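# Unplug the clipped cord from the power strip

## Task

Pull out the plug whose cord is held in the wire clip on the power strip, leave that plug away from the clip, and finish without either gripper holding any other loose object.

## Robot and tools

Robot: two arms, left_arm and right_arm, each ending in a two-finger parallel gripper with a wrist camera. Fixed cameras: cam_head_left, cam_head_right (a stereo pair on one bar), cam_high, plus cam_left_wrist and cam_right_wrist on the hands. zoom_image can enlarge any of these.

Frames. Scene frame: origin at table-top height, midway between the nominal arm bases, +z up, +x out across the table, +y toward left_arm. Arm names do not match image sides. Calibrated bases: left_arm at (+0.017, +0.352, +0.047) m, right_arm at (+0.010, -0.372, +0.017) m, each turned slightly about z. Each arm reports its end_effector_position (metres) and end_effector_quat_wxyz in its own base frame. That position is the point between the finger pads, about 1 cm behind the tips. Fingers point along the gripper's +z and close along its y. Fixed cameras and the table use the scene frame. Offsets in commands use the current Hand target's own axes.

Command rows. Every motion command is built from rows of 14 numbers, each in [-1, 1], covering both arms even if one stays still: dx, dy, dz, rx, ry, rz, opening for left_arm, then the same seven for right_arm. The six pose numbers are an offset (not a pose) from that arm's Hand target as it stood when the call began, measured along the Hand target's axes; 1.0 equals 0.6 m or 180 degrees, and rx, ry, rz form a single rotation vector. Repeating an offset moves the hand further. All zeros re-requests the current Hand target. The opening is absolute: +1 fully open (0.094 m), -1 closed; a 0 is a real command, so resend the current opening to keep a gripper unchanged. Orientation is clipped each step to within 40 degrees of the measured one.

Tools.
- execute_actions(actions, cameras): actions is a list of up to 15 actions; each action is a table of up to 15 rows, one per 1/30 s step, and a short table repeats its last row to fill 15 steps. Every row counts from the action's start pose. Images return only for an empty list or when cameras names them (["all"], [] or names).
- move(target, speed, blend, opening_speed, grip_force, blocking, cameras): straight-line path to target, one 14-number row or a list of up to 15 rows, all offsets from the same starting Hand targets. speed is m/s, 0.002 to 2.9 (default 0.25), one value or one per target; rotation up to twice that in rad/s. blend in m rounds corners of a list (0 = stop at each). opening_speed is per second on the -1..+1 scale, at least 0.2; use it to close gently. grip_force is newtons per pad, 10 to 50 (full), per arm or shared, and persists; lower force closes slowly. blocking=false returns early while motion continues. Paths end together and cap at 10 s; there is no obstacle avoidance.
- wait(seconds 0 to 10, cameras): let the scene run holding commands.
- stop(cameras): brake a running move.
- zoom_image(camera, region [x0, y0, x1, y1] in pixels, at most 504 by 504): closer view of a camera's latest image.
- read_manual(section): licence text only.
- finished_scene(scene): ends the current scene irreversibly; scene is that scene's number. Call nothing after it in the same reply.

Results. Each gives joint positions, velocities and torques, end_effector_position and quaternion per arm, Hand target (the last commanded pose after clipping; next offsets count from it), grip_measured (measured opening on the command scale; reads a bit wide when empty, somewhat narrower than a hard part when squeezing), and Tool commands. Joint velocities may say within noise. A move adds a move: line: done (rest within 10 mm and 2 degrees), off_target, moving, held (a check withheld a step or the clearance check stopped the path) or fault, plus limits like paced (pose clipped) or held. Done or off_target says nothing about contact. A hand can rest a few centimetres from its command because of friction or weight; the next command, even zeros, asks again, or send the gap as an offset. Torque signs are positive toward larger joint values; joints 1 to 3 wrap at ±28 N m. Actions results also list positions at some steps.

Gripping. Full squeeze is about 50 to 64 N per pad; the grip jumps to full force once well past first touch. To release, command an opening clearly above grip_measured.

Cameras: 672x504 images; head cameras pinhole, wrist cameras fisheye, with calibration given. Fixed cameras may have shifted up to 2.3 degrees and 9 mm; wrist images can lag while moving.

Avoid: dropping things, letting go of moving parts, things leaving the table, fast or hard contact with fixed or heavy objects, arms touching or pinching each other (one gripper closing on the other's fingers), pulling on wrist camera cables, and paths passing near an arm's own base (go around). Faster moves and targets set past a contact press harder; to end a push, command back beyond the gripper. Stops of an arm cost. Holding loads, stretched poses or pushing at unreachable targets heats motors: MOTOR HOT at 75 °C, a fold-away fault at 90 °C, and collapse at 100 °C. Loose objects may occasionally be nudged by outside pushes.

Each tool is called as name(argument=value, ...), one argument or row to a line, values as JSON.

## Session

execute_actions(
  actions=[],
  cameras=["all"],
)

zoom_image(
  camera="cam_head_right",
  region=[330, 180, 580, 380],
)

zoom_image(
  camera="cam_high",
  region=[60, 100, 340, 320],
)

Scene clock: 0.00 s.
left_arm: end_effector_position=(+0.3927, +0.0363, +0.0936) grip_measured=+1.000 end_effector_quat_wxyz=(+0.578, -0.084, +0.811, +0.029) | right_arm: end_effector_position=(+0.4001, -0.0028, +0.1330) grip_measured=+1.000 end_effector_quat_wxyz=(+0.635, +0.045, +0.767, -0.083)
Joint positions: left_arm=[0.041 1.543 0.348 0.857 -0.107 -0.09 0.094] | right_arm=[0.13 1.532 0.354 0.987 0.314 -0.012 0.094]
Joint velocities: within noise
Joint torques (N m): no reading
Heat: left arm: 36 °C; right arm: 34 °C.
Hand target: left_arm +0.3961, +0.0366, +0.1022; +0.588, -0.084, +0.804, +0.029 | right_arm +0.4013, -0.0029, +0.1369; +0.638, +0.047, +0.764, -0.083
Tool commands: left_gripper/opening=+1.0 right_gripper/opening=+1.0
camera_calibration:
cam_left_wrist: T_world_to_cam=[[0.236325, -0.965963, 0.105192, -0.0656366], [-0.824102, -0.25661, -0.504983, 0.389167], [0.514788, 0.0326514, -0.856695, -0.0152578], [0, 0, 0, 1]] pos_world=[0.344079, 0.0369596, 0.190356]
cam_right_wrist: T_world_to_cam=[[-0.121592, -0.983664, 0.132742, 0.0305472], [-0.782203, 0.0126318, -0.622896, 0.404453], [0.611044, -0.17957, -0.770961, -0.040164], [0, 0, 0, 1]] pos_world=[0.34462, 0.017727, 0.216912]

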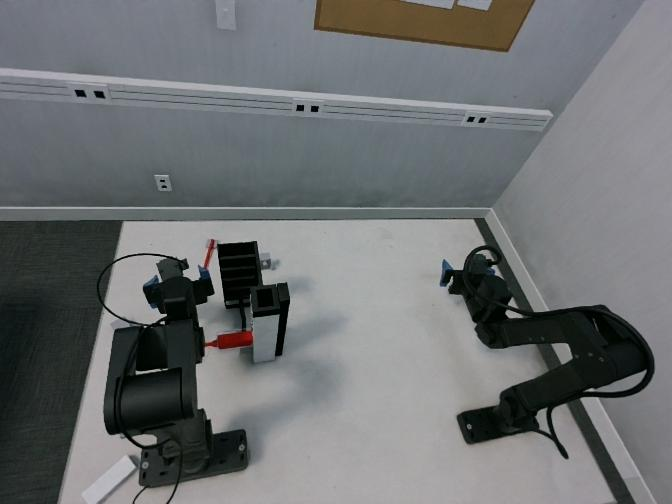

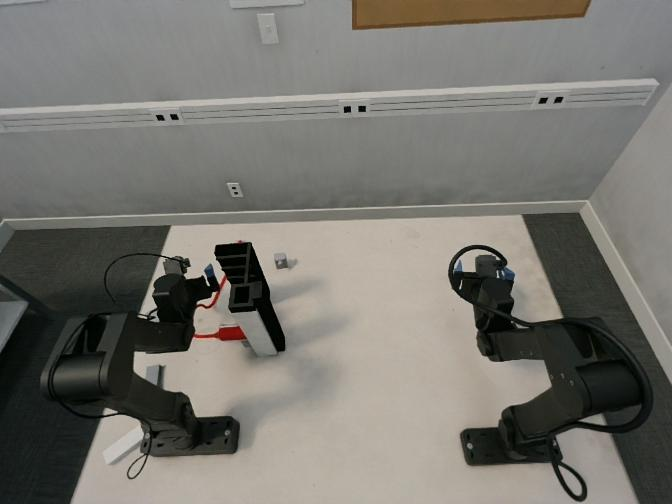

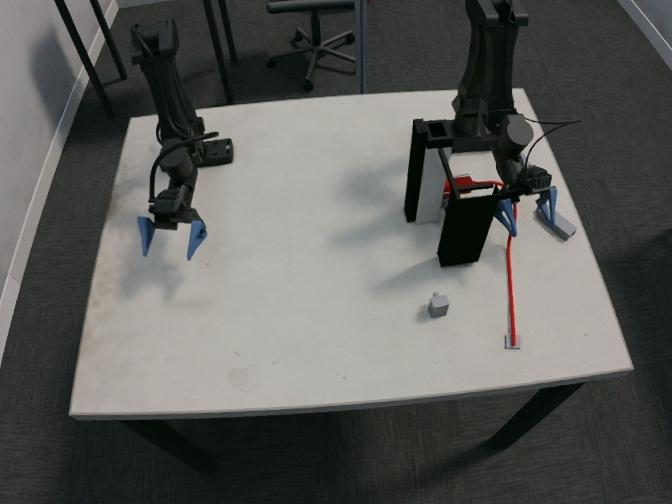

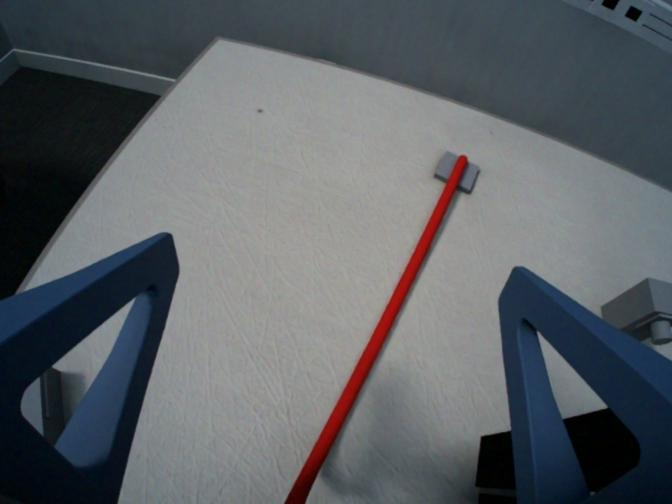

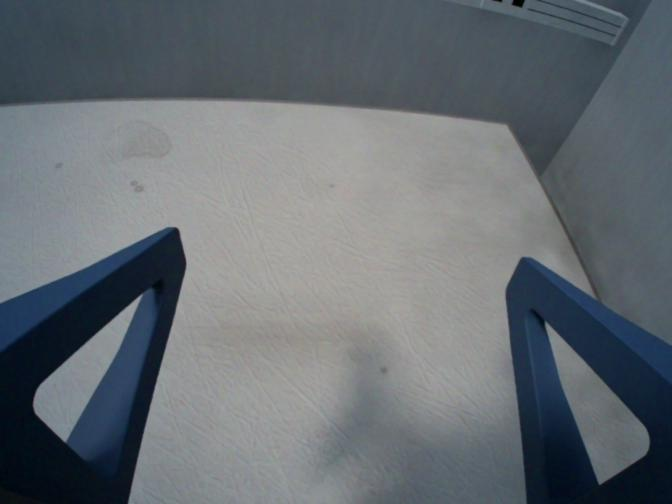

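Scaled by 2.016 from the camera's 672x504 image, which has a finer 960x720 frame.

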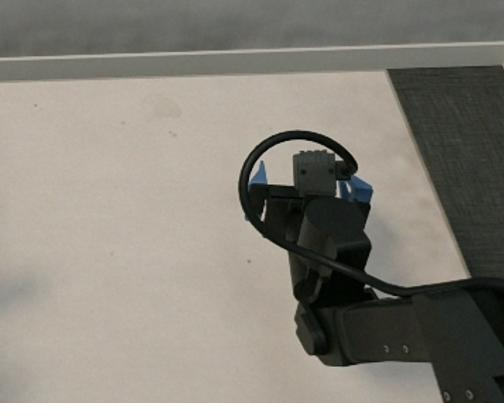

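Scaled by 1.800 from the camera's 672x504 image, which has a finer 960x720 frame.

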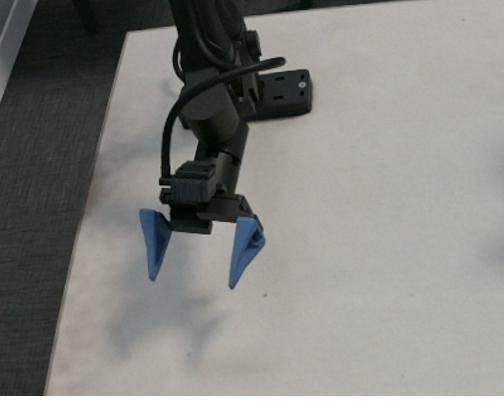

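zoom_image(
  camera="cam_head_right",
  region=[150, 210, 330, 380],
)

zoom_image(
  camera="cam_high",
  region=[380, 90, 600, 290],
)

zoom_image(
  camera="cam_head_left",
  region=[130, 220, 310, 390],
)

Scaled by 2.800 from the camera's 672x504 image, which has a finer 960x720 frame.

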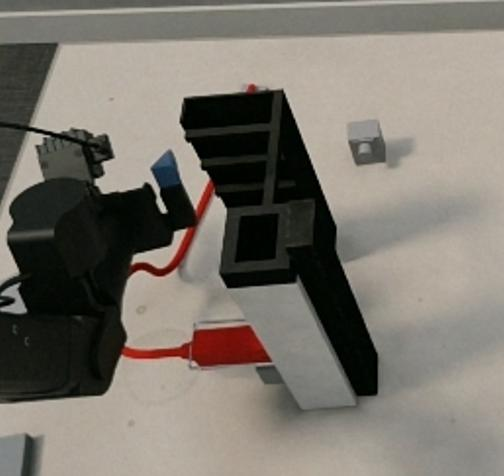

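Scaled by 2.291 from the camera's 672x504 image, which has a finer 960x720 frame.

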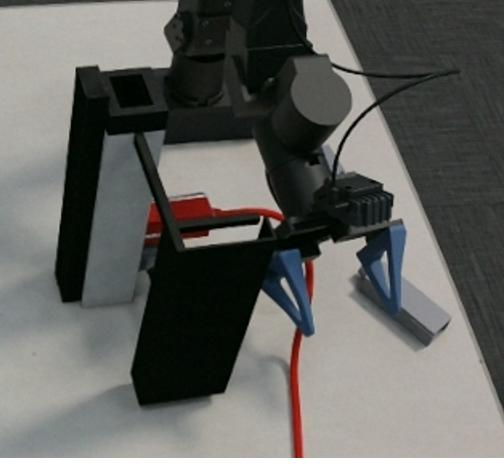

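Scaled by 2.800 from the camera's 672x504 image, which has a finer 960x720 frame.

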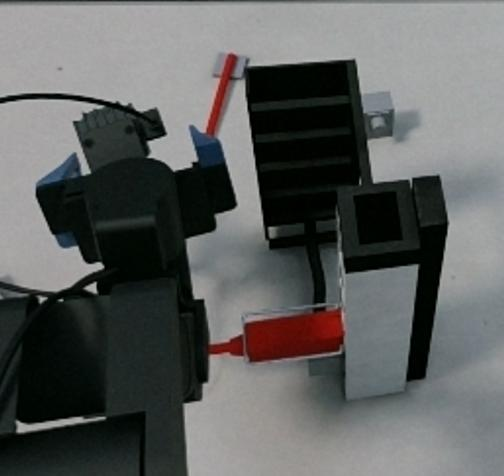

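zoom_image(
  camera="cam_high",
  region=[400, 110, 520, 230],
)

zoom_image(
  camera="cam_head_left",
  region=[200, 230, 300, 330],
)

zoom_image(
  camera="cam_head_left",
  region=[195, 300, 295, 370],
)

zoom_image(
  camera="cam_head_right",
  region=[190, 230, 290, 330],
)

zoom_image(
  camera="cam_head_right",
  region=[185, 305, 285, 375],
)

Scaled by 4.200 from the camera's 672x504 image, which has a finer 960x720 frame.

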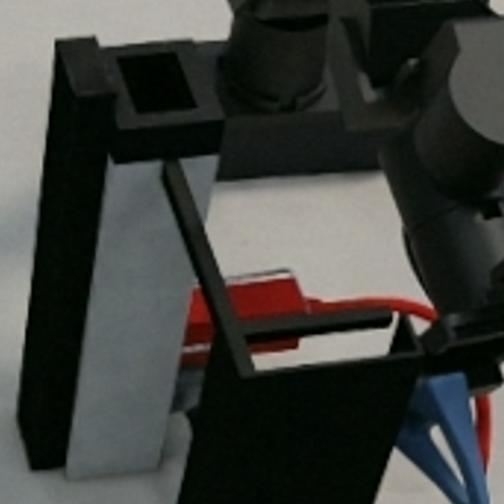

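Scaled by 5.040 from the camera's 672x504 image, which has a finer 960x720 frame.

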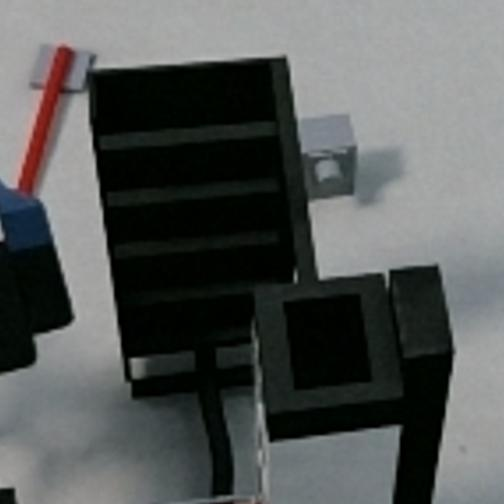

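Scaled by 5.040 from the camera's 672x504 image, which has a finer 960x720 frame.

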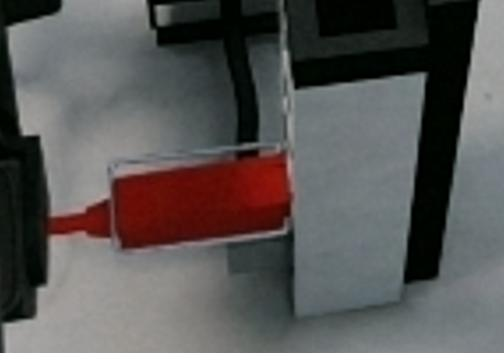

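Scaled by 5.040 from the camera's 672x504 image, which has a finer 960x720 frame.

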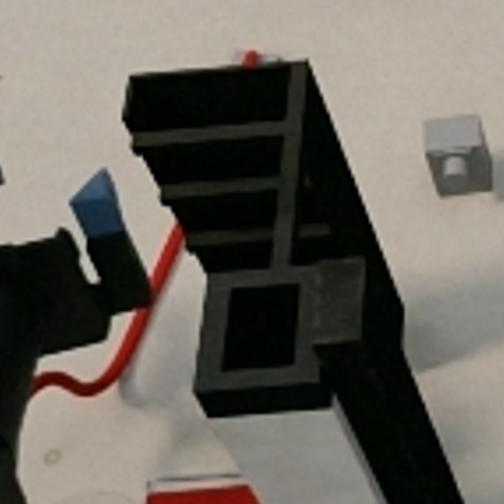

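Scaled by 5.040 from the camera's 672x504 image, which has a finer 960x720 frame.

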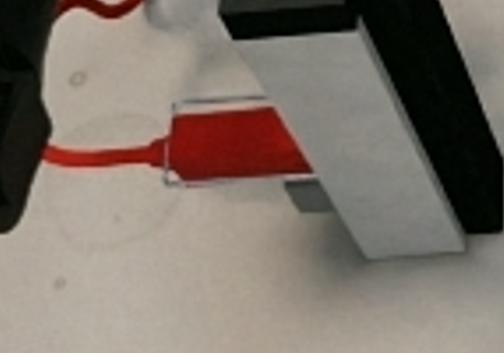

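move(
  target=[0.1125, -0.0163, -0.2983, 0.2275, 0.3987, -0.1122, -1, 0, 0, 0, 0, 0, 0, 1],
  speed=0.35,
  cameras=["cam_left_wrist", "cam_head_left", "cam_head_right", "cam_high"],
)

Scene clock: 220.40 s.
left_arm: end_effector_position=(+0.2030, -0.0100, +0.0883) grip_measured=-0.983 end_effector_quat_wxyz=(-0.003, -0.021, +0.924, -0.382) | right_arm: end_effector_position=(+0.4001, -0.0028, +0.1330) grip_measured=+1.000 end_effector_quat_wxyz=(+0.635, +0.045, +0.767, -0.083)
Joint positions: left_arm=[0.524 1.622 0.96 -1.361 0.664 0.637 0.001] | right_arm=[0.13 1.532 0.354 0.987 0.314 -0.012 0.094]
Joint torques (N m): left_arm=[0.69 -3.12 6.8 -0.78 0.33 0.15] | right_arm=[0.01 -5.71 7.17 2.04 0.06 -0.04]
Heat: left arm: 37 °C; right arm: 39 °C.
Hand target: left_arm +0.2096, -0.0060, +0.0932; +0.007, -0.016, +0.924, -0.382 | right_arm +0.4013, -0.0029, +0.1369; +0.638, +0.047, +0.764, -0.083
Off the commanded pose: left_arm 0.009 m, 1 deg | right_arm 0.004 m, 1 deg.
move: done
camera_calibration:
cam_left_wrist: T_world_to_cam=[[0.115857, -0.734311, 0.668853, -0.0878809], [-0.766982, 0.361733, 0.529988, 0.121465], [-0.631122, -0.574402, -0.521294, 0.276333], [0, 0, 0, 1]] pos_world=[0.277743, 0.0502562, 0.138455]
Images, in order (width x height): cam_head_left 672x504, cam_head_right 672x504, cam_high 672x504, cam_left_wrist 672x504.

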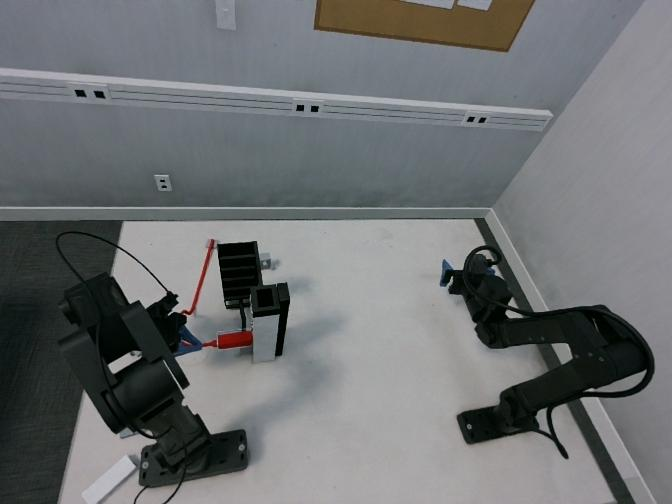

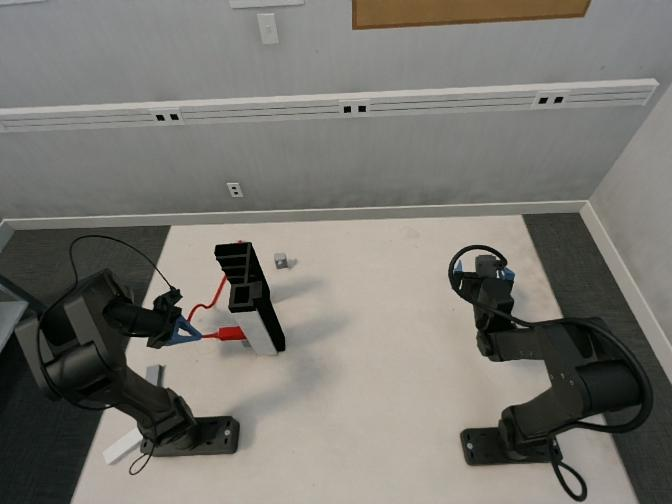

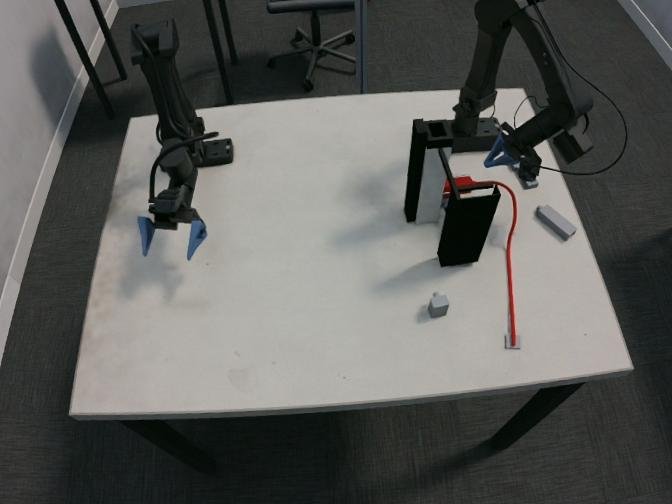

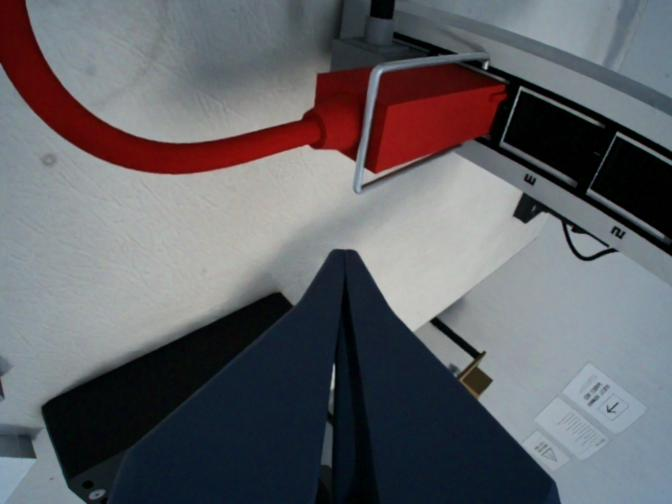

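move(
  target=[0.0038, 0.0153, 0.1075, 0, 0, 0, -1, 0, 0, 0, 0, 0, 0, 1],
  speed=0.1,
  cameras=["cam_left_wrist"],
)

Scene clock: 251.67 s.
left_arm: end_effector_position=(+0.2054, -0.0415, +0.0435) grip_measured=-0.983 end_effector_quat_wxyz=(-0.003, -0.019, +0.927, -0.375) | right_arm: end_effector_position=(+0.4001, -0.0028, +0.1330) grip_measured=+1.000 end_effector_quat_wxyz=(+0.635, +0.045, +0.767, -0.083)
Joint positions: left_arm=[0.386 1.63 0.789 -1.067 0.704 0.47 0.001] | right_arm=[0.13 1.532 0.354 0.987 0.314 -0.012 0.094]
Joint torques (N m): left_arm=[-0.49 -3.18 3.34 -0.11 0.53 -0.01] | right_arm=[0.03 -5.71 7.17 2.05 0.06 -0.05]
Heat: left arm: 37 °C; right arm: 40 °C.
Hand target: left_arm +0.2087, -0.0452, +0.0412; +0.007, -0.016, +0.924, -0.383 | right_arm +0.4013, -0.0029, +0.1369; +0.638, +0.047, +0.764, -0.083
Off the commanded pose: left_arm 0.006 m, 2 deg | right_arm 0.004 m, 1 deg.
move: done
camera_calibration:
cam_left_wrist: T_world_to_cam=[[0.112762, -0.745028, 0.657432, -0.080718], [-0.766717, 0.355609, 0.534497, 0.157948], [-0.632004, -0.564336, -0.531127, 0.237417], [0, 0, 0, 1]] pos_world=[0.280252, 0.0176777, 0.0947422]
Images, in order (width x height): cam_left_wrist 672x504.

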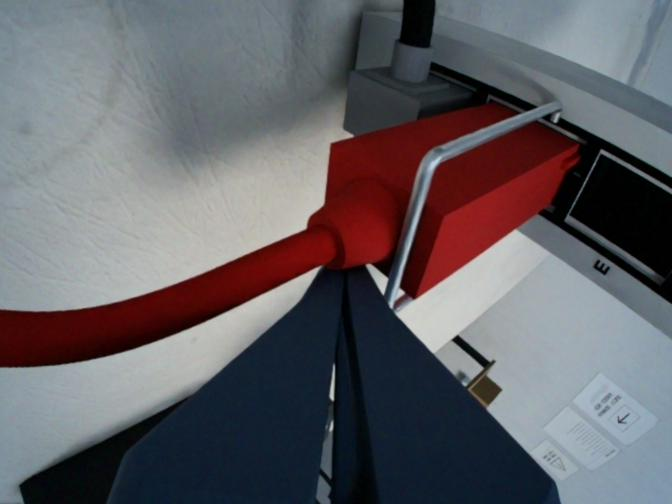

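move(
  target=[
    [0.0083, 0, 0.0075, 0, 0, 0, -1, 0, 0, 0, 0, 0, 0, 1],
    [0.0083, -0.0486, -0.0322, 0, 0, 0, -1, 0, 0, 0, 0, 0, 0, 1],
    [0.0083, -0.0789, -0.0448, 0, 0, 0, -1, 0, 0, 0, 0, 0, 0, 1],
    [0.0083, -0.1114, -0.049, 0, 0, 0, -1, 0, 0, 0, 0, 0, 0, 1],
    [0.0083, -0.144, -0.0448, 0, 0, 0, -1, 0, 0, 0, 0, 0, 0, 1],
    [0.0083, -0.1647, -0.0372, 0, 0, 0, -1, 0, 0, 0, 0, 0, 0, 1],
    [0.0083, -0.1397, -0.1572, 0, 0, 0, -1, 0, 0, 0, 0, 0, 0, 1],
  ],
  speed=[0.05, 0.06, 0.06, 0.06, 0.06, 0.06, 0.12],
  blend=[0, 0.01, 0.01, 0.01, 0.01, 0, 0],
  cameras=["cam_left_wrist", "cam_head_left", "cam_head_right"],
)

Scene clock: 310.50 s.
left_arm: end_effector_position=(+0.1989, -0.0402, +0.1582) grip_measured=-0.983 end_effector_quat_wxyz=(+0.006, -0.031, +0.926, -0.375) | right_arm: end_effector_position=(+0.4001, -0.0028, +0.1330) grip_measured=+1.000 end_effector_quat_wxyz=(+0.635, +0.045, +0.767, -0.083)
Joint positions: left_arm=[0.411 1.429 1.086 -1.558 0.708 0.468 0.001] | right_arm=[0.13 1.532 0.354 0.987 0.314 -0.012 0.094]
Joint torques (N m): left_arm=[0.42 -3.19 7.31 -0.57 0.37 0.15] | right_arm=[0.02 -5.71 7.15 2.05 0.07 -0.05]
Heat: left arm: 36 °C; right arm: 41 °C.
Hand target: left_arm +0.2033, -0.0380, +0.1672; +0.007, -0.016, +0.924, -0.383 | right_arm +0.4013, -0.0029, +0.1369; +0.638, +0.047, +0.764, -0.083
Off the commanded pose: left_arm 0.010 m, 2 deg | right_arm 0.004 m, 1 deg.
joint sent to its limit (left arm) — joint 4 (wrist pitch), lower limit. The joint targets still meet the commanded pose.
move: done; blend cut to 0.0098 m at target 2, 0.0098 m at target 3, 0.0098 m at target 4, 0.0066 m at target 5
camera_calibration:
cam_left_wrist: T_world_to_cam=[[0.129249, -0.740817, 0.659155, -0.157857], [-0.780272, 0.334236, 0.528642, 0.0938451], [-0.61194, -0.582646, -0.534839, 0.290795], [0, 0, 0, 1]] pos_world=[0.271577, 0.0211209, 0.20997]
Images, in order (width x height): cam_head_left 672x504, cam_head_right 672x504, cam_left_wrist 672x504.

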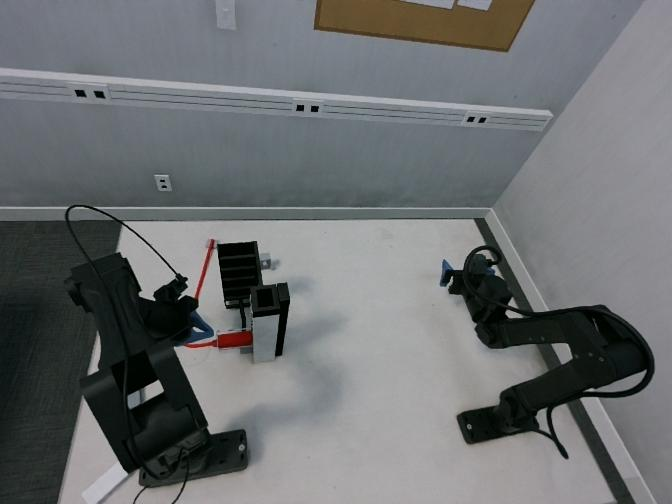

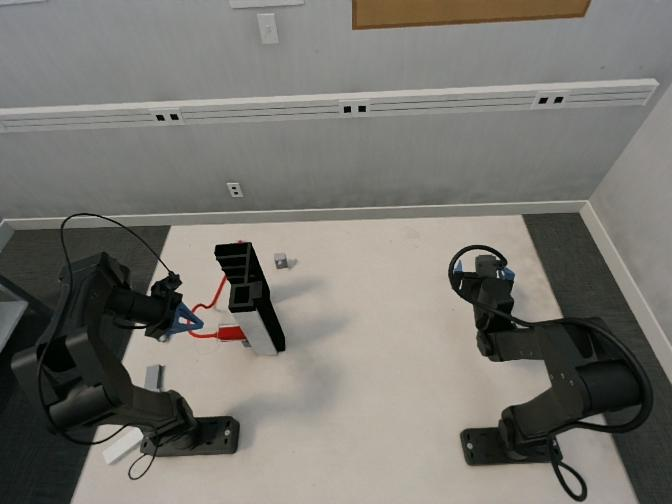

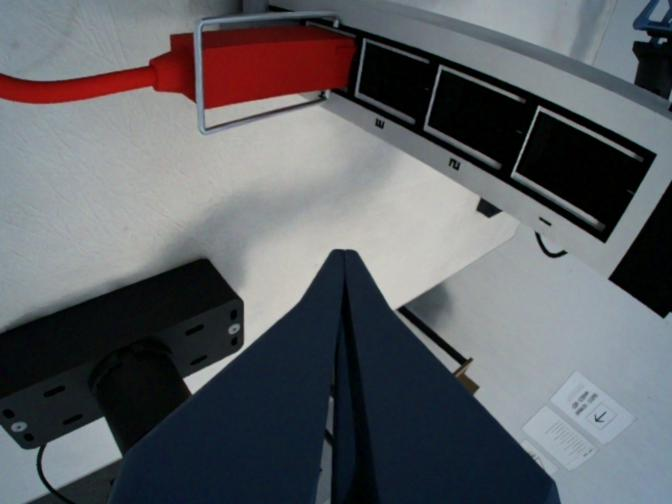

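move(
  target=[
    [-0.0065, 0.1375, 0.061, 0, 0, 0, -1, 0, 0, 0, 0, 0, 0, 1],
    [-0.0067, 0.1377, 0.1643, 0, 0, 0, -1, 0, 0, 0, 0, 0, 0, 1],
  ],
  speed=[0.2, 0.1],
  blend=[0.01, 0],
  cameras=["cam_left_wrist"],
)

Scene clock: 426.37 s.
left_arm: end_effector_position=(+0.2031, -0.0458, +0.0411) grip_measured=-0.983 end_effector_quat_wxyz=(-0.007, -0.021, +0.926, -0.376) | right_arm: end_effector_position=(+0.4001, -0.0028, +0.1330) grip_measured=+1.000 end_effector_quat_wxyz=(+0.635, +0.045, +0.767, -0.083)
Joint positions: left_arm=[0.371 1.629 0.774 -1.052 0.707 0.451 0.001] | right_arm=[0.13 1.532 0.354 0.987 0.314 -0.012 0.094]
Joint torques (N m): left_arm=[-0.44 -3.41 3.25 -0.02 0.53 0.01] | right_arm=[0.01 -5.71 7.16 2.04 0.07 -0.05]
Heat: left arm: 40 °C; right arm: 43 °C.
Hand target: left_arm +0.2079, -0.0491, +0.0390; +0.007, -0.016, +0.924, -0.383 | right_arm +0.4013, -0.0029, +0.1369; +0.638, +0.047, +0.764, -0.083
Off the commanded pose: left_arm 0.006 m, 2 deg | right_arm 0.004 m, 1 deg.
move: done
camera_calibration:
cam_left_wrist: T_world_to_cam=[[0.118652, -0.743497, 0.658129, -0.0832249], [-0.760949, 0.357708, 0.541296, 0.157583], [-0.63787, -0.565028, -0.523321, 0.233137], [0, 0, 0, 1]] pos_world=[0.278499, 0.0134831, 0.0914794]
Images, in order (width x height): cam_left_wrist 672x504.

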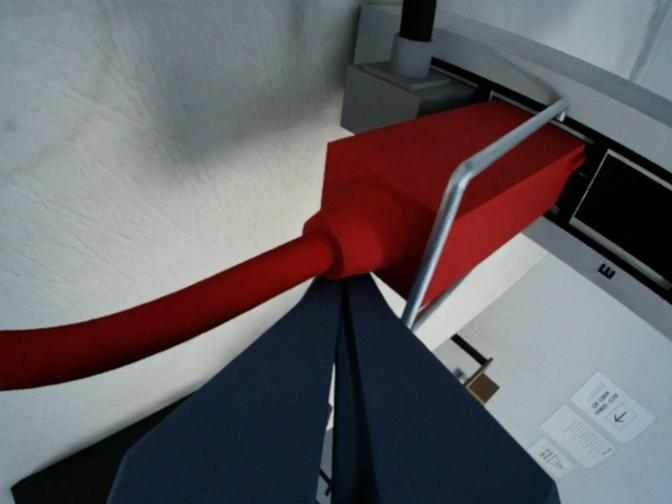

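move(
  target=[
    [-0.0043, -0.0303, -0.0153, 0, 0, 0, -1, 0, 0, 0, 0, 0, 0, 1],
    [-0.0043, -0.0522, -0.0288, 0, 0, 0, -1, 0, 0, 0, 0, 0, 0, 1],
    [-0.0043, -0.0825, -0.0392, 0, 0, 0, -1, 0, 0, 0, 0, 0, 0, 1],
  ],
  speed=0.06,
  blend=[0.005, 0.005, 0],
  cameras=["cam_left_wrist"],
)

Scene clock: 505.90 s.
left_arm: end_effector_position=(+0.2021, -0.0458, +0.0599) grip_measured=-0.983 end_effector_quat_wxyz=(-0.015, -0.021, +0.943, -0.331) | right_arm: end_effector_position=(+0.4001, -0.0028, +0.1330) grip_measured=+1.000 end_effector_quat_wxyz=(+0.635, +0.045, +0.767, -0.083)
Joint positions: left_arm=[0.311 1.526 0.818 -1.119 0.631 0.35 0.001] | right_arm=[0.13 1.532 0.354 0.987 0.314 -0.012 0.094]
Joint torques (N m): left_arm=[-1.8 -5.71 7.54 -0.96 1.47 0.01] | right_arm=[-0.01 -5.7 7.17 2.05 0.07 -0.04]
Heat: left arm: 36 °C; right arm: 44 °C.
Hand target: left_arm +0.2111, -0.0674, +0.0906; +0.007, -0.016, +0.924, -0.383 | right_arm +0.4013, -0.0029, +0.1369; +0.638, +0.047, +0.764, -0.083
Off the commanded pose: left_arm 0.039 m, 7 deg | right_arm 0.004 m, 1 deg.
move: off_target (left_arm)
camera_calibration:
cam_left_wrist: T_world_to_cam=[[0.124212, -0.803619, 0.582038, -0.0948554], [-0.750005, 0.308017, 0.585336, 0.139575], [-0.649665, -0.509237, -0.564458, 0.249715], [0, 0, 0, 1]] pos_world=[0.278695, 0.00794497, 0.114464]
Images, in order (width x height): cam_left_wrist 672x504.

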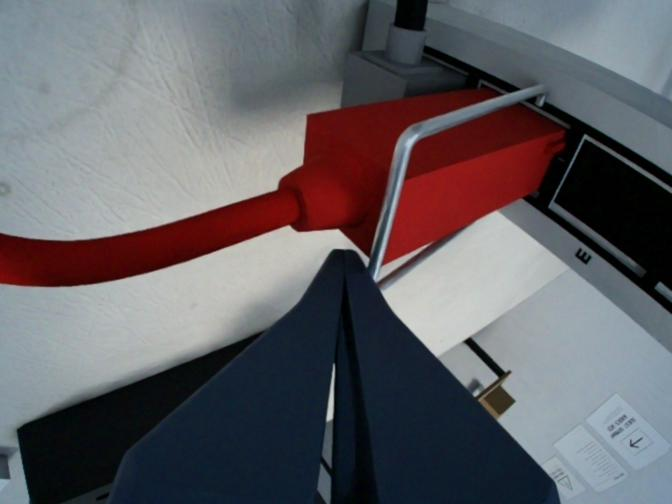

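zoom_image(
  camera="cam_left_wrist",
  region=[270, 80, 570, 305],
)

Scaled by 1.680 from the camera's 672x504 image, which has a finer 960x720 frame.

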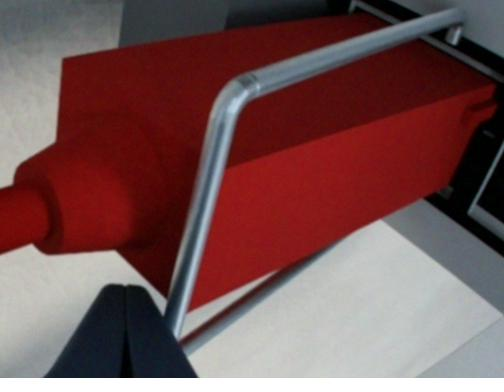

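execute_actions(
  actions=[],
  cameras=["cam_head_left", "cam_head_right", "cam_high"],
)

zoom_image(
  camera="cam_head_left",
  region=[190, 310, 270, 370],
)

zoom_image(
  camera="cam_head_right",
  region=[190, 300, 270, 360],
)

zoom_image(
  camera="cam_high",
  region=[420, 130, 520, 230],
)

Scene clock: 582.47 s.
left_arm: end_effector_position=(+0.2021, -0.0458, +0.0599) grip_measured=-0.983 end_effector_quat_wxyz=(-0.015, -0.022, +0.943, -0.331) | right_arm: end_effector_position=(+0.4001, -0.0028, +0.1330) grip_measured=+1.000 end_effector_quat_wxyz=(+0.635, +0.045, +0.767, -0.083)
Joint positions: left_arm=[0.311 1.526 0.818 -1.119 0.631 0.349 0.001] | right_arm=[0.13 1.532 0.354 0.987 0.314 -0.012 0.094]
Joint velocities: within noise
Joint torques (N m): left_arm=[-1.84 -5.68 7.57 -0.97 1.5 0.01] | right_arm=[0.03 -5.67 7.16 2.05 0.06 -0.06]
Heat: left arm: 41 °C; right arm: 44 °C.
Hand target: left_arm +0.2111, -0.0674, +0.0906; +0.007, -0.016, +0.924, -0.383 | right_arm +0.4013, -0.0029, +0.1369; +0.638, +0.047, +0.764, -0.083
Tool commands: left_gripper/opening=-1.0 right_gripper/opening=+1.0
Off the commanded pose: left_arm 0.039 m, 7 deg | right_arm 0.004 m, 1 deg.
Images, in order (width x height): cam_head_left 672x504, cam_head_right 672x504, cam_high 672x504.

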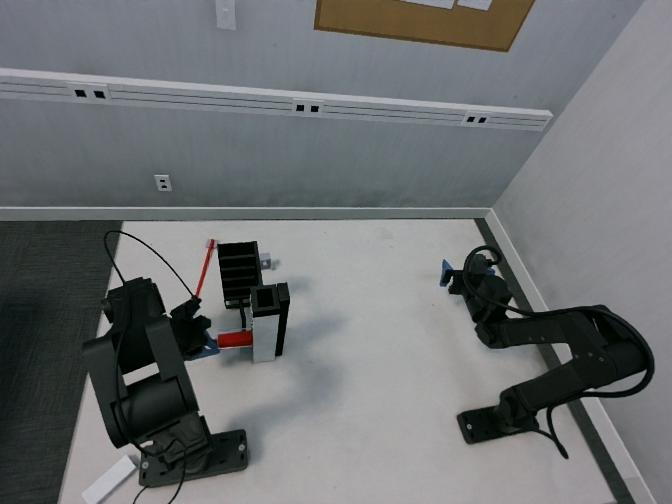

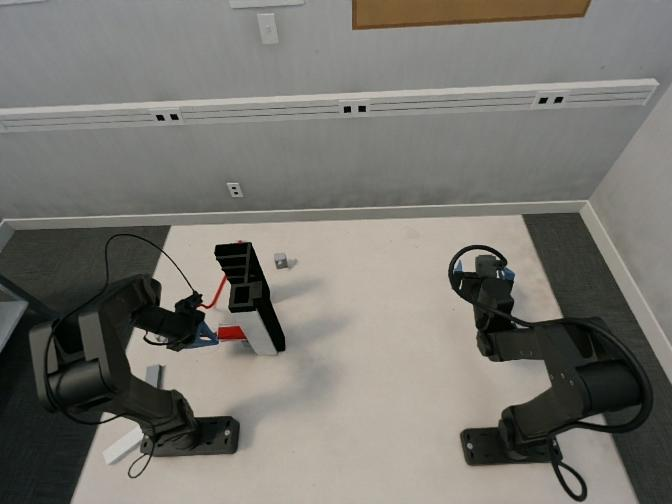

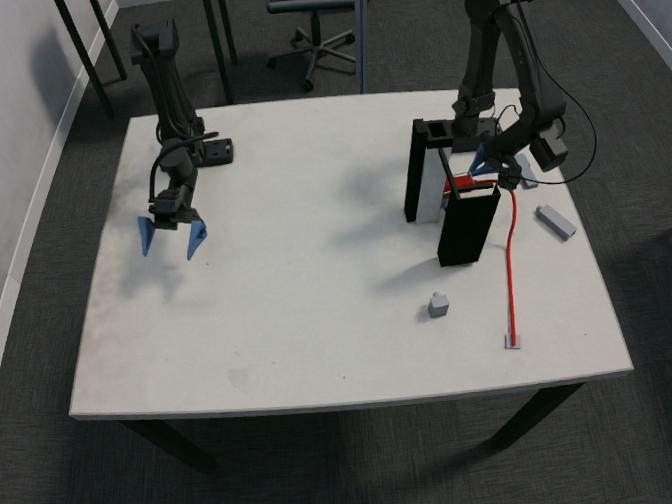

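Scaled by 6.300 from the camera's 672x504 image, which has a finer 960x720 frame.

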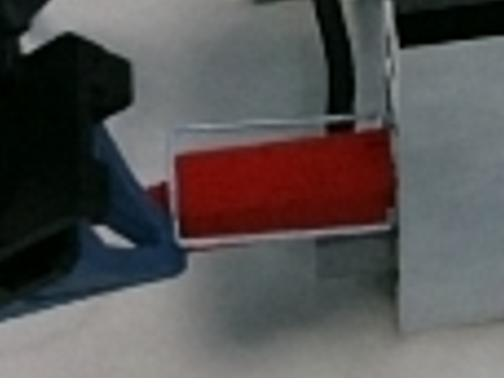

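Scaled by 6.300 from the camera's 672x504 image, which has a finer 960x720 frame.

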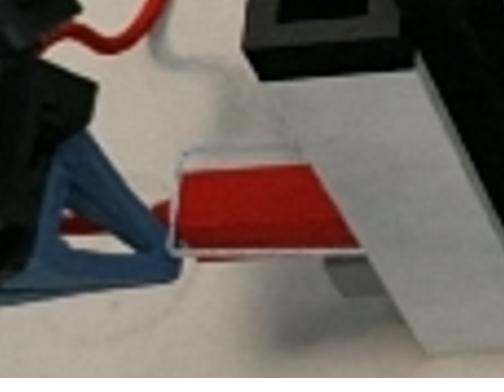

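Scaled by 5.040 from the camera's 672x504 image, which has a finer 960x720 frame.

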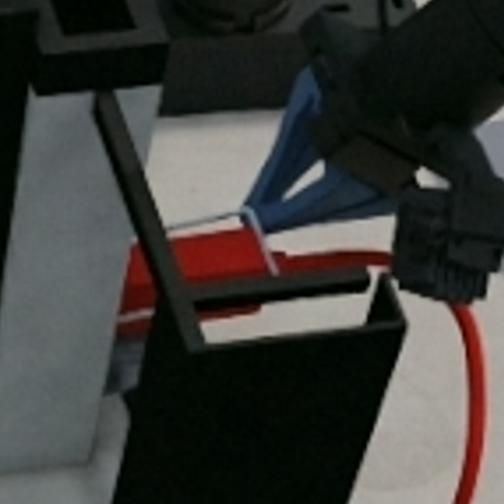

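execute_actions(
  actions=[],
  cameras=["cam_left_wrist"],
)

zoom_image(
  camera="cam_left_wrist",
  region=[460, 70, 620, 230],
)

zoom_image(
  camera="cam_left_wrist",
  region=[320, 110, 440, 310],
)

Scene clock: 757.03 s.
left_arm: end_effector_position=(+0.2021, -0.0458, +0.0599) grip_measured=-0.983 end_effector_quat_wxyz=(-0.015, -0.022, +0.943, -0.331) | right_arm: end_effector_position=(+0.4001, -0.0028, +0.1330) grip_measured=+1.000 end_effector_quat_wxyz=(+0.635, +0.045, +0.767, -0.083)
Joint positions: left_arm=[0.311 1.526 0.818 -1.119 0.631 0.349 0.001] | right_arm=[0.13 1.532 0.354 0.987 0.314 -0.012 0.094]
Joint velocities: within noise
Joint torques (N m): left_arm=[-1.8 -5.65 7.57 -0.96 1.49 0] | right_arm=[-0.01 -5.7 7.16 2.05 0.06 -0.05]
Heat: left arm: 42 °C; right arm: 45 °C.
Hand target: left_arm +0.2111, -0.0674, +0.0906; +0.007, -0.016, +0.924, -0.383 | right_arm +0.4013, -0.0029, +0.1369; +0.638, +0.047, +0.764, -0.083
Tool commands: left_gripper/opening=-1.0 right_gripper/opening=+1.0
Off the commanded pose: left_arm 0.039 m, 7 deg | right_arm 0.004 m, 1 deg.
camera_calibration:
cam_left_wrist: T_world_to_cam=[[0.124959, -0.80354, 0.581987, -0.094974], [-0.749902, 0.307588, 0.585693, 0.139478], [-0.64964, -0.509621, -0.56414, 0.249725], [0, 0, 0, 1]] pos_world=[0.278694, 0.00804798, 0.114462]
Images, in order (width x height): cam_left_wrist 672x504.

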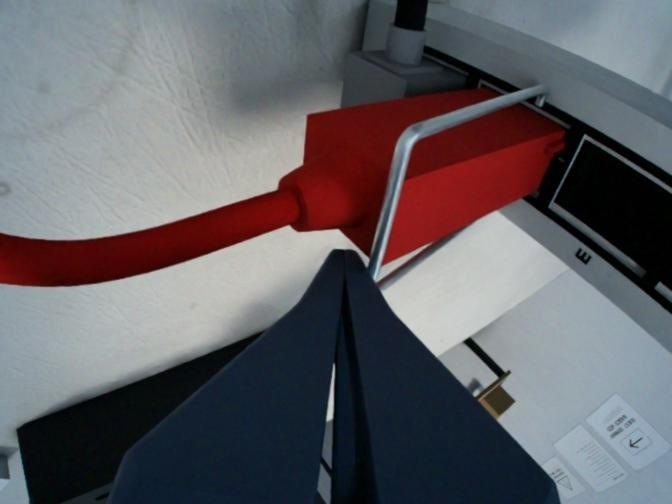

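Scaled by 3.150 from the camera's 672x504 image, which has a finer 960x720 frame.

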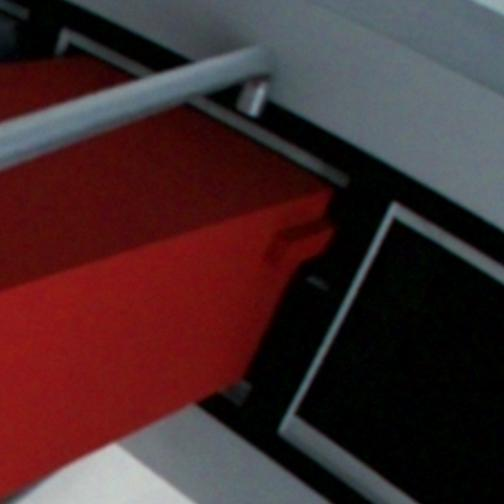

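Scaled by 2.520 from the camera's 672x504 image, which has a finer 960x720 frame.

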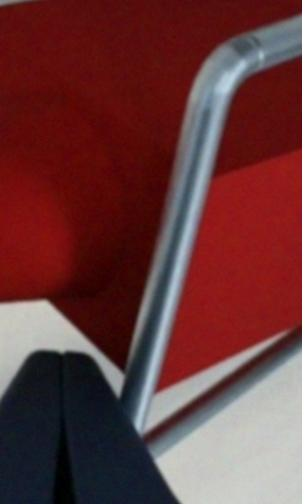

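wait(
  seconds=0.1,
  cameras=["cam_left_wrist","cam_head_left","cam_high"],
)

Scene clock: 793.37 s.
left_arm: end_effector_position=(+0.2021, -0.0458, +0.0599) grip_measured=-0.983 end_effector_quat_wxyz=(-0.015, -0.022, +0.943, -0.331) | right_arm: end_effector_position=(+0.4001, -0.0028, +0.1330) grip_measured=+1.000 end_effector_quat_wxyz=(+0.635, +0.045, +0.767, -0.083)
Joint positions: left_arm=[0.311 1.526 0.818 -1.119 0.631 0.349 0.001] | right_arm=[0.13 1.532 0.354 0.987 0.314 -0.012 0.094]
Joint torques (N m): left_arm=[-1.88 -5.64 7.57 -0.98 1.49 0.02] | right_arm=[0.01 -5.7 7.16 2.05 0.06 -0.05]
Heat: left arm: 42 °C; right arm: 45 °C.
Hand target: left_arm +0.2111, -0.0674, +0.0906; +0.007, -0.016, +0.924, -0.383 | right_arm +0.4013, -0.0029, +0.1369; +0.638, +0.047, +0.764, -0.083
Tool commands: left_gripper/opening=-1.0 right_gripper/opening=+1.0
Off the commanded pose: left_arm 0.039 m, 7 deg | right_arm 0.004 m, 1 deg.
wait: 0.10 s; at rest from the start
camera_calibration:
cam_left_wrist: T_world_to_cam=[[0.124959, -0.80354, 0.581987, -0.094974], [-0.749902, 0.307588, 0.585693, 0.139478], [-0.64964, -0.509621, -0.56414, 0.249725], [0, 0, 0, 1]] pos_world=[0.278694, 0.00804798, 0.114462]
Images, in order (width x height): cam_head_left 672x504, cam_high 672x504, cam_left_wrist 672x504.

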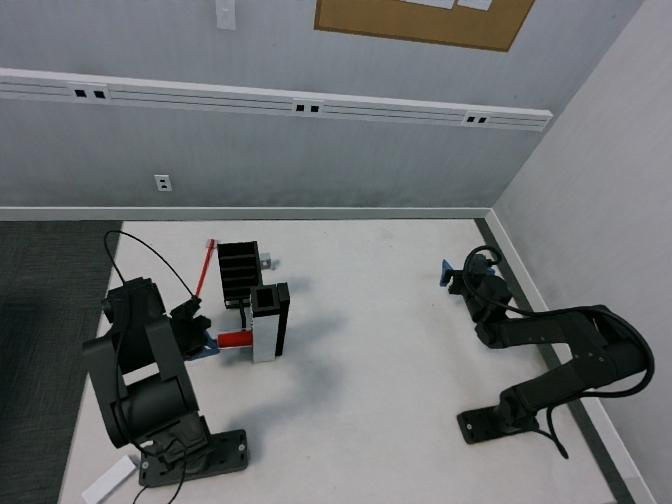

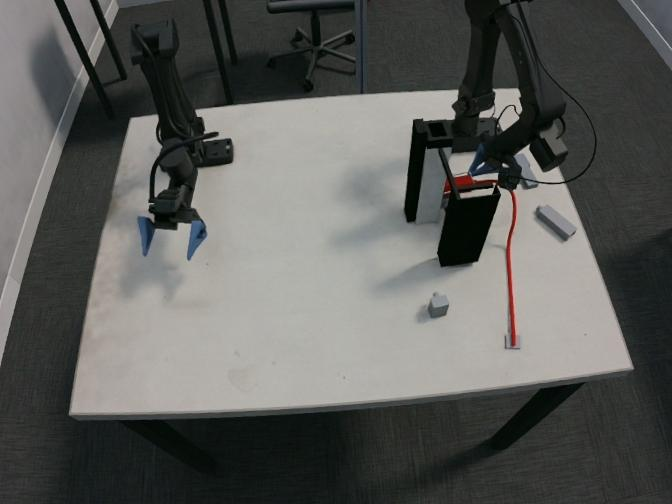

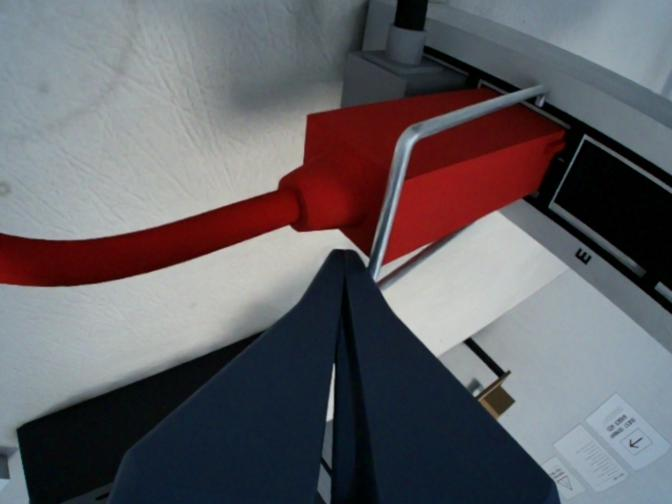

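zoom_image(
  camera="cam_left_wrist",
  region=[270, 70, 570, 300],
)

Scaled by 1.680 from the camera's 672x504 image, which has a finer 960x720 frame.

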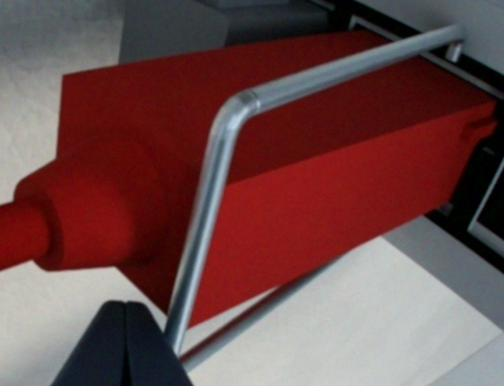

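move(
  target=[0,-0.0236,-0.0236,0,0,0,-1,0,0,0,0,0,0,1],
  speed=0.06,
  cameras=["cam_left_wrist"],
)

Scene clock: 988.37 s.
left_arm: end_effector_position=(+0.2029, -0.0651, +0.0978) grip_measured=-0.983 end_effector_quat_wxyz=(-0.014, -0.026, +0.925, -0.378) | right_arm: end_effector_position=(+0.4001, -0.0028, +0.1330) grip_measured=+1.000 end_effector_quat_wxyz=(+0.635, +0.045, +0.767, -0.083)
Joint positions: left_arm=[0.286 1.48 0.886 -1.255 0.733 0.338 0.001] | right_arm=[0.13 1.532 0.354 0.987 0.314 -0.012 0.094]
Joint torques (N m): left_arm=[-0.49 -4.75 7.19 -0.44 0.52 -0.01] | right_arm=[-0.01 -5.7 7.16 2.05 0.06 -0.04]
Heat: left arm: 43 °C; right arm: 46 °C.
Hand target: left_arm +0.2110, -0.0674, +0.1106; +0.007, -0.016, +0.924, -0.383 | right_arm +0.4013, -0.0029, +0.1369; +0.638, +0.047, +0.764, -0.083
Off the commanded pose: left_arm 0.015 m, 3 deg | right_arm 0.004 m, 1 deg.
move: off_target (left_arm)
camera_calibration:
cam_left_wrist: T_world_to_cam=[[0.132638, -0.739942, 0.659464, -0.137624], [-0.753279, 0.357172, 0.552267, 0.131022], [-0.644188, -0.570012, -0.510008, 0.251316], [0, 0, 0, 1]] pos_world=[0.278845, -0.00537794, 0.146572]
Images, in order (width x height): cam_left_wrist 672x504.

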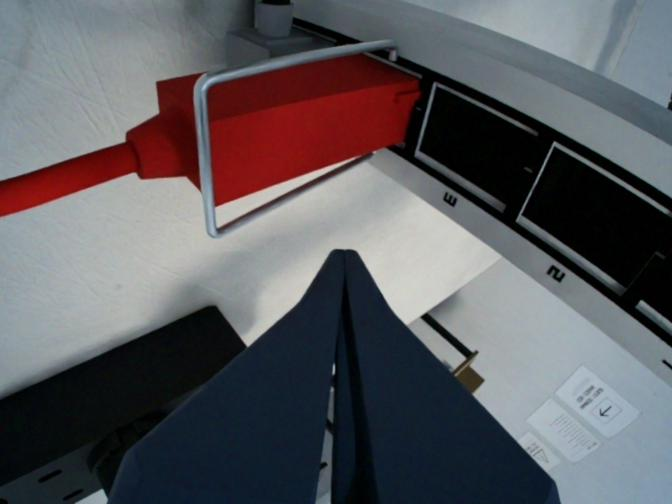

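zoom_image(
  camera="cam_left_wrist",
  region=[150, 50, 290, 250],
)

Scaled by 2.520 from the camera's 672x504 image, which has a finer 960x720 frame.

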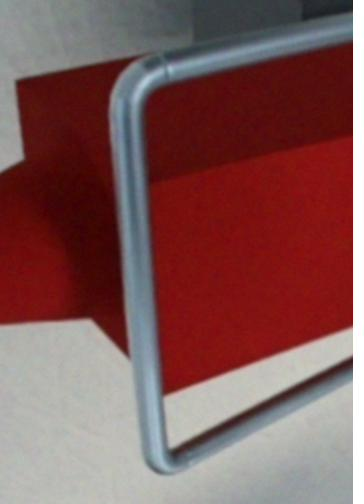

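wait(
  seconds=0.1,
  cameras=["cam_high"],
)

zoom_image(
  camera="cam_high",
  region=[420, 140, 520, 220],
)

Scene clock: 1024.97 s.
left_arm: end_effector_position=(+0.2029, -0.0652, +0.0979) grip_measured=-0.983 end_effector_quat_wxyz=(-0.014, -0.026, +0.925, -0.378) | right_arm: end_effector_position=(+0.4001, -0.0028, +0.1330) grip_measured=+1.000 end_effector_quat_wxyz=(+0.635, +0.045, +0.767, -0.083)
Joint positions: left_arm=[0.286 1.48 0.886 -1.255 0.734 0.338 0.001] | right_arm=[0.13 1.532 0.354 0.987 0.314 -0.012 0.094]
Joint torques (N m): left_arm=[-0.46 -4.71 7.16 -0.46 0.52 0] | right_arm=[0.01 -5.68 7.19 2.05 0.06 -0.05]
Heat: left arm: 42 °C; right arm: 46 °C.
Hand target: left_arm +0.2111, -0.0673, +0.1106; +0.007, -0.016, +0.924, -0.382 | right_arm +0.4013, -0.0029, +0.1369; +0.638, +0.047, +0.764, -0.083
Tool commands: left_gripper/opening=-1.0 right_gripper/opening=+1.0
Off the commanded pose: left_arm 0.015 m, 3 deg | right_arm 0.004 m, 1 deg.
wait: 0.10 s; at rest from the start
Images, in order (width x height): cam_high 672x504.

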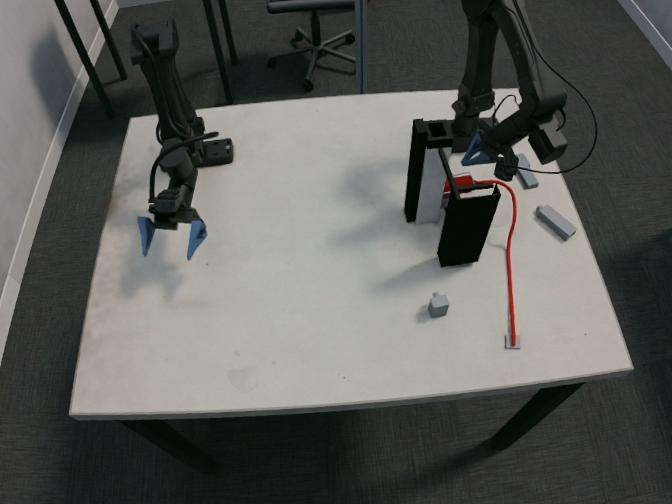

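Scaled by 5.040 from the camera's 672x504 image, which has a finer 960x720 frame.

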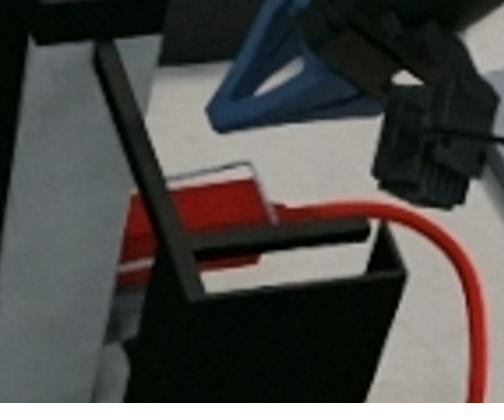

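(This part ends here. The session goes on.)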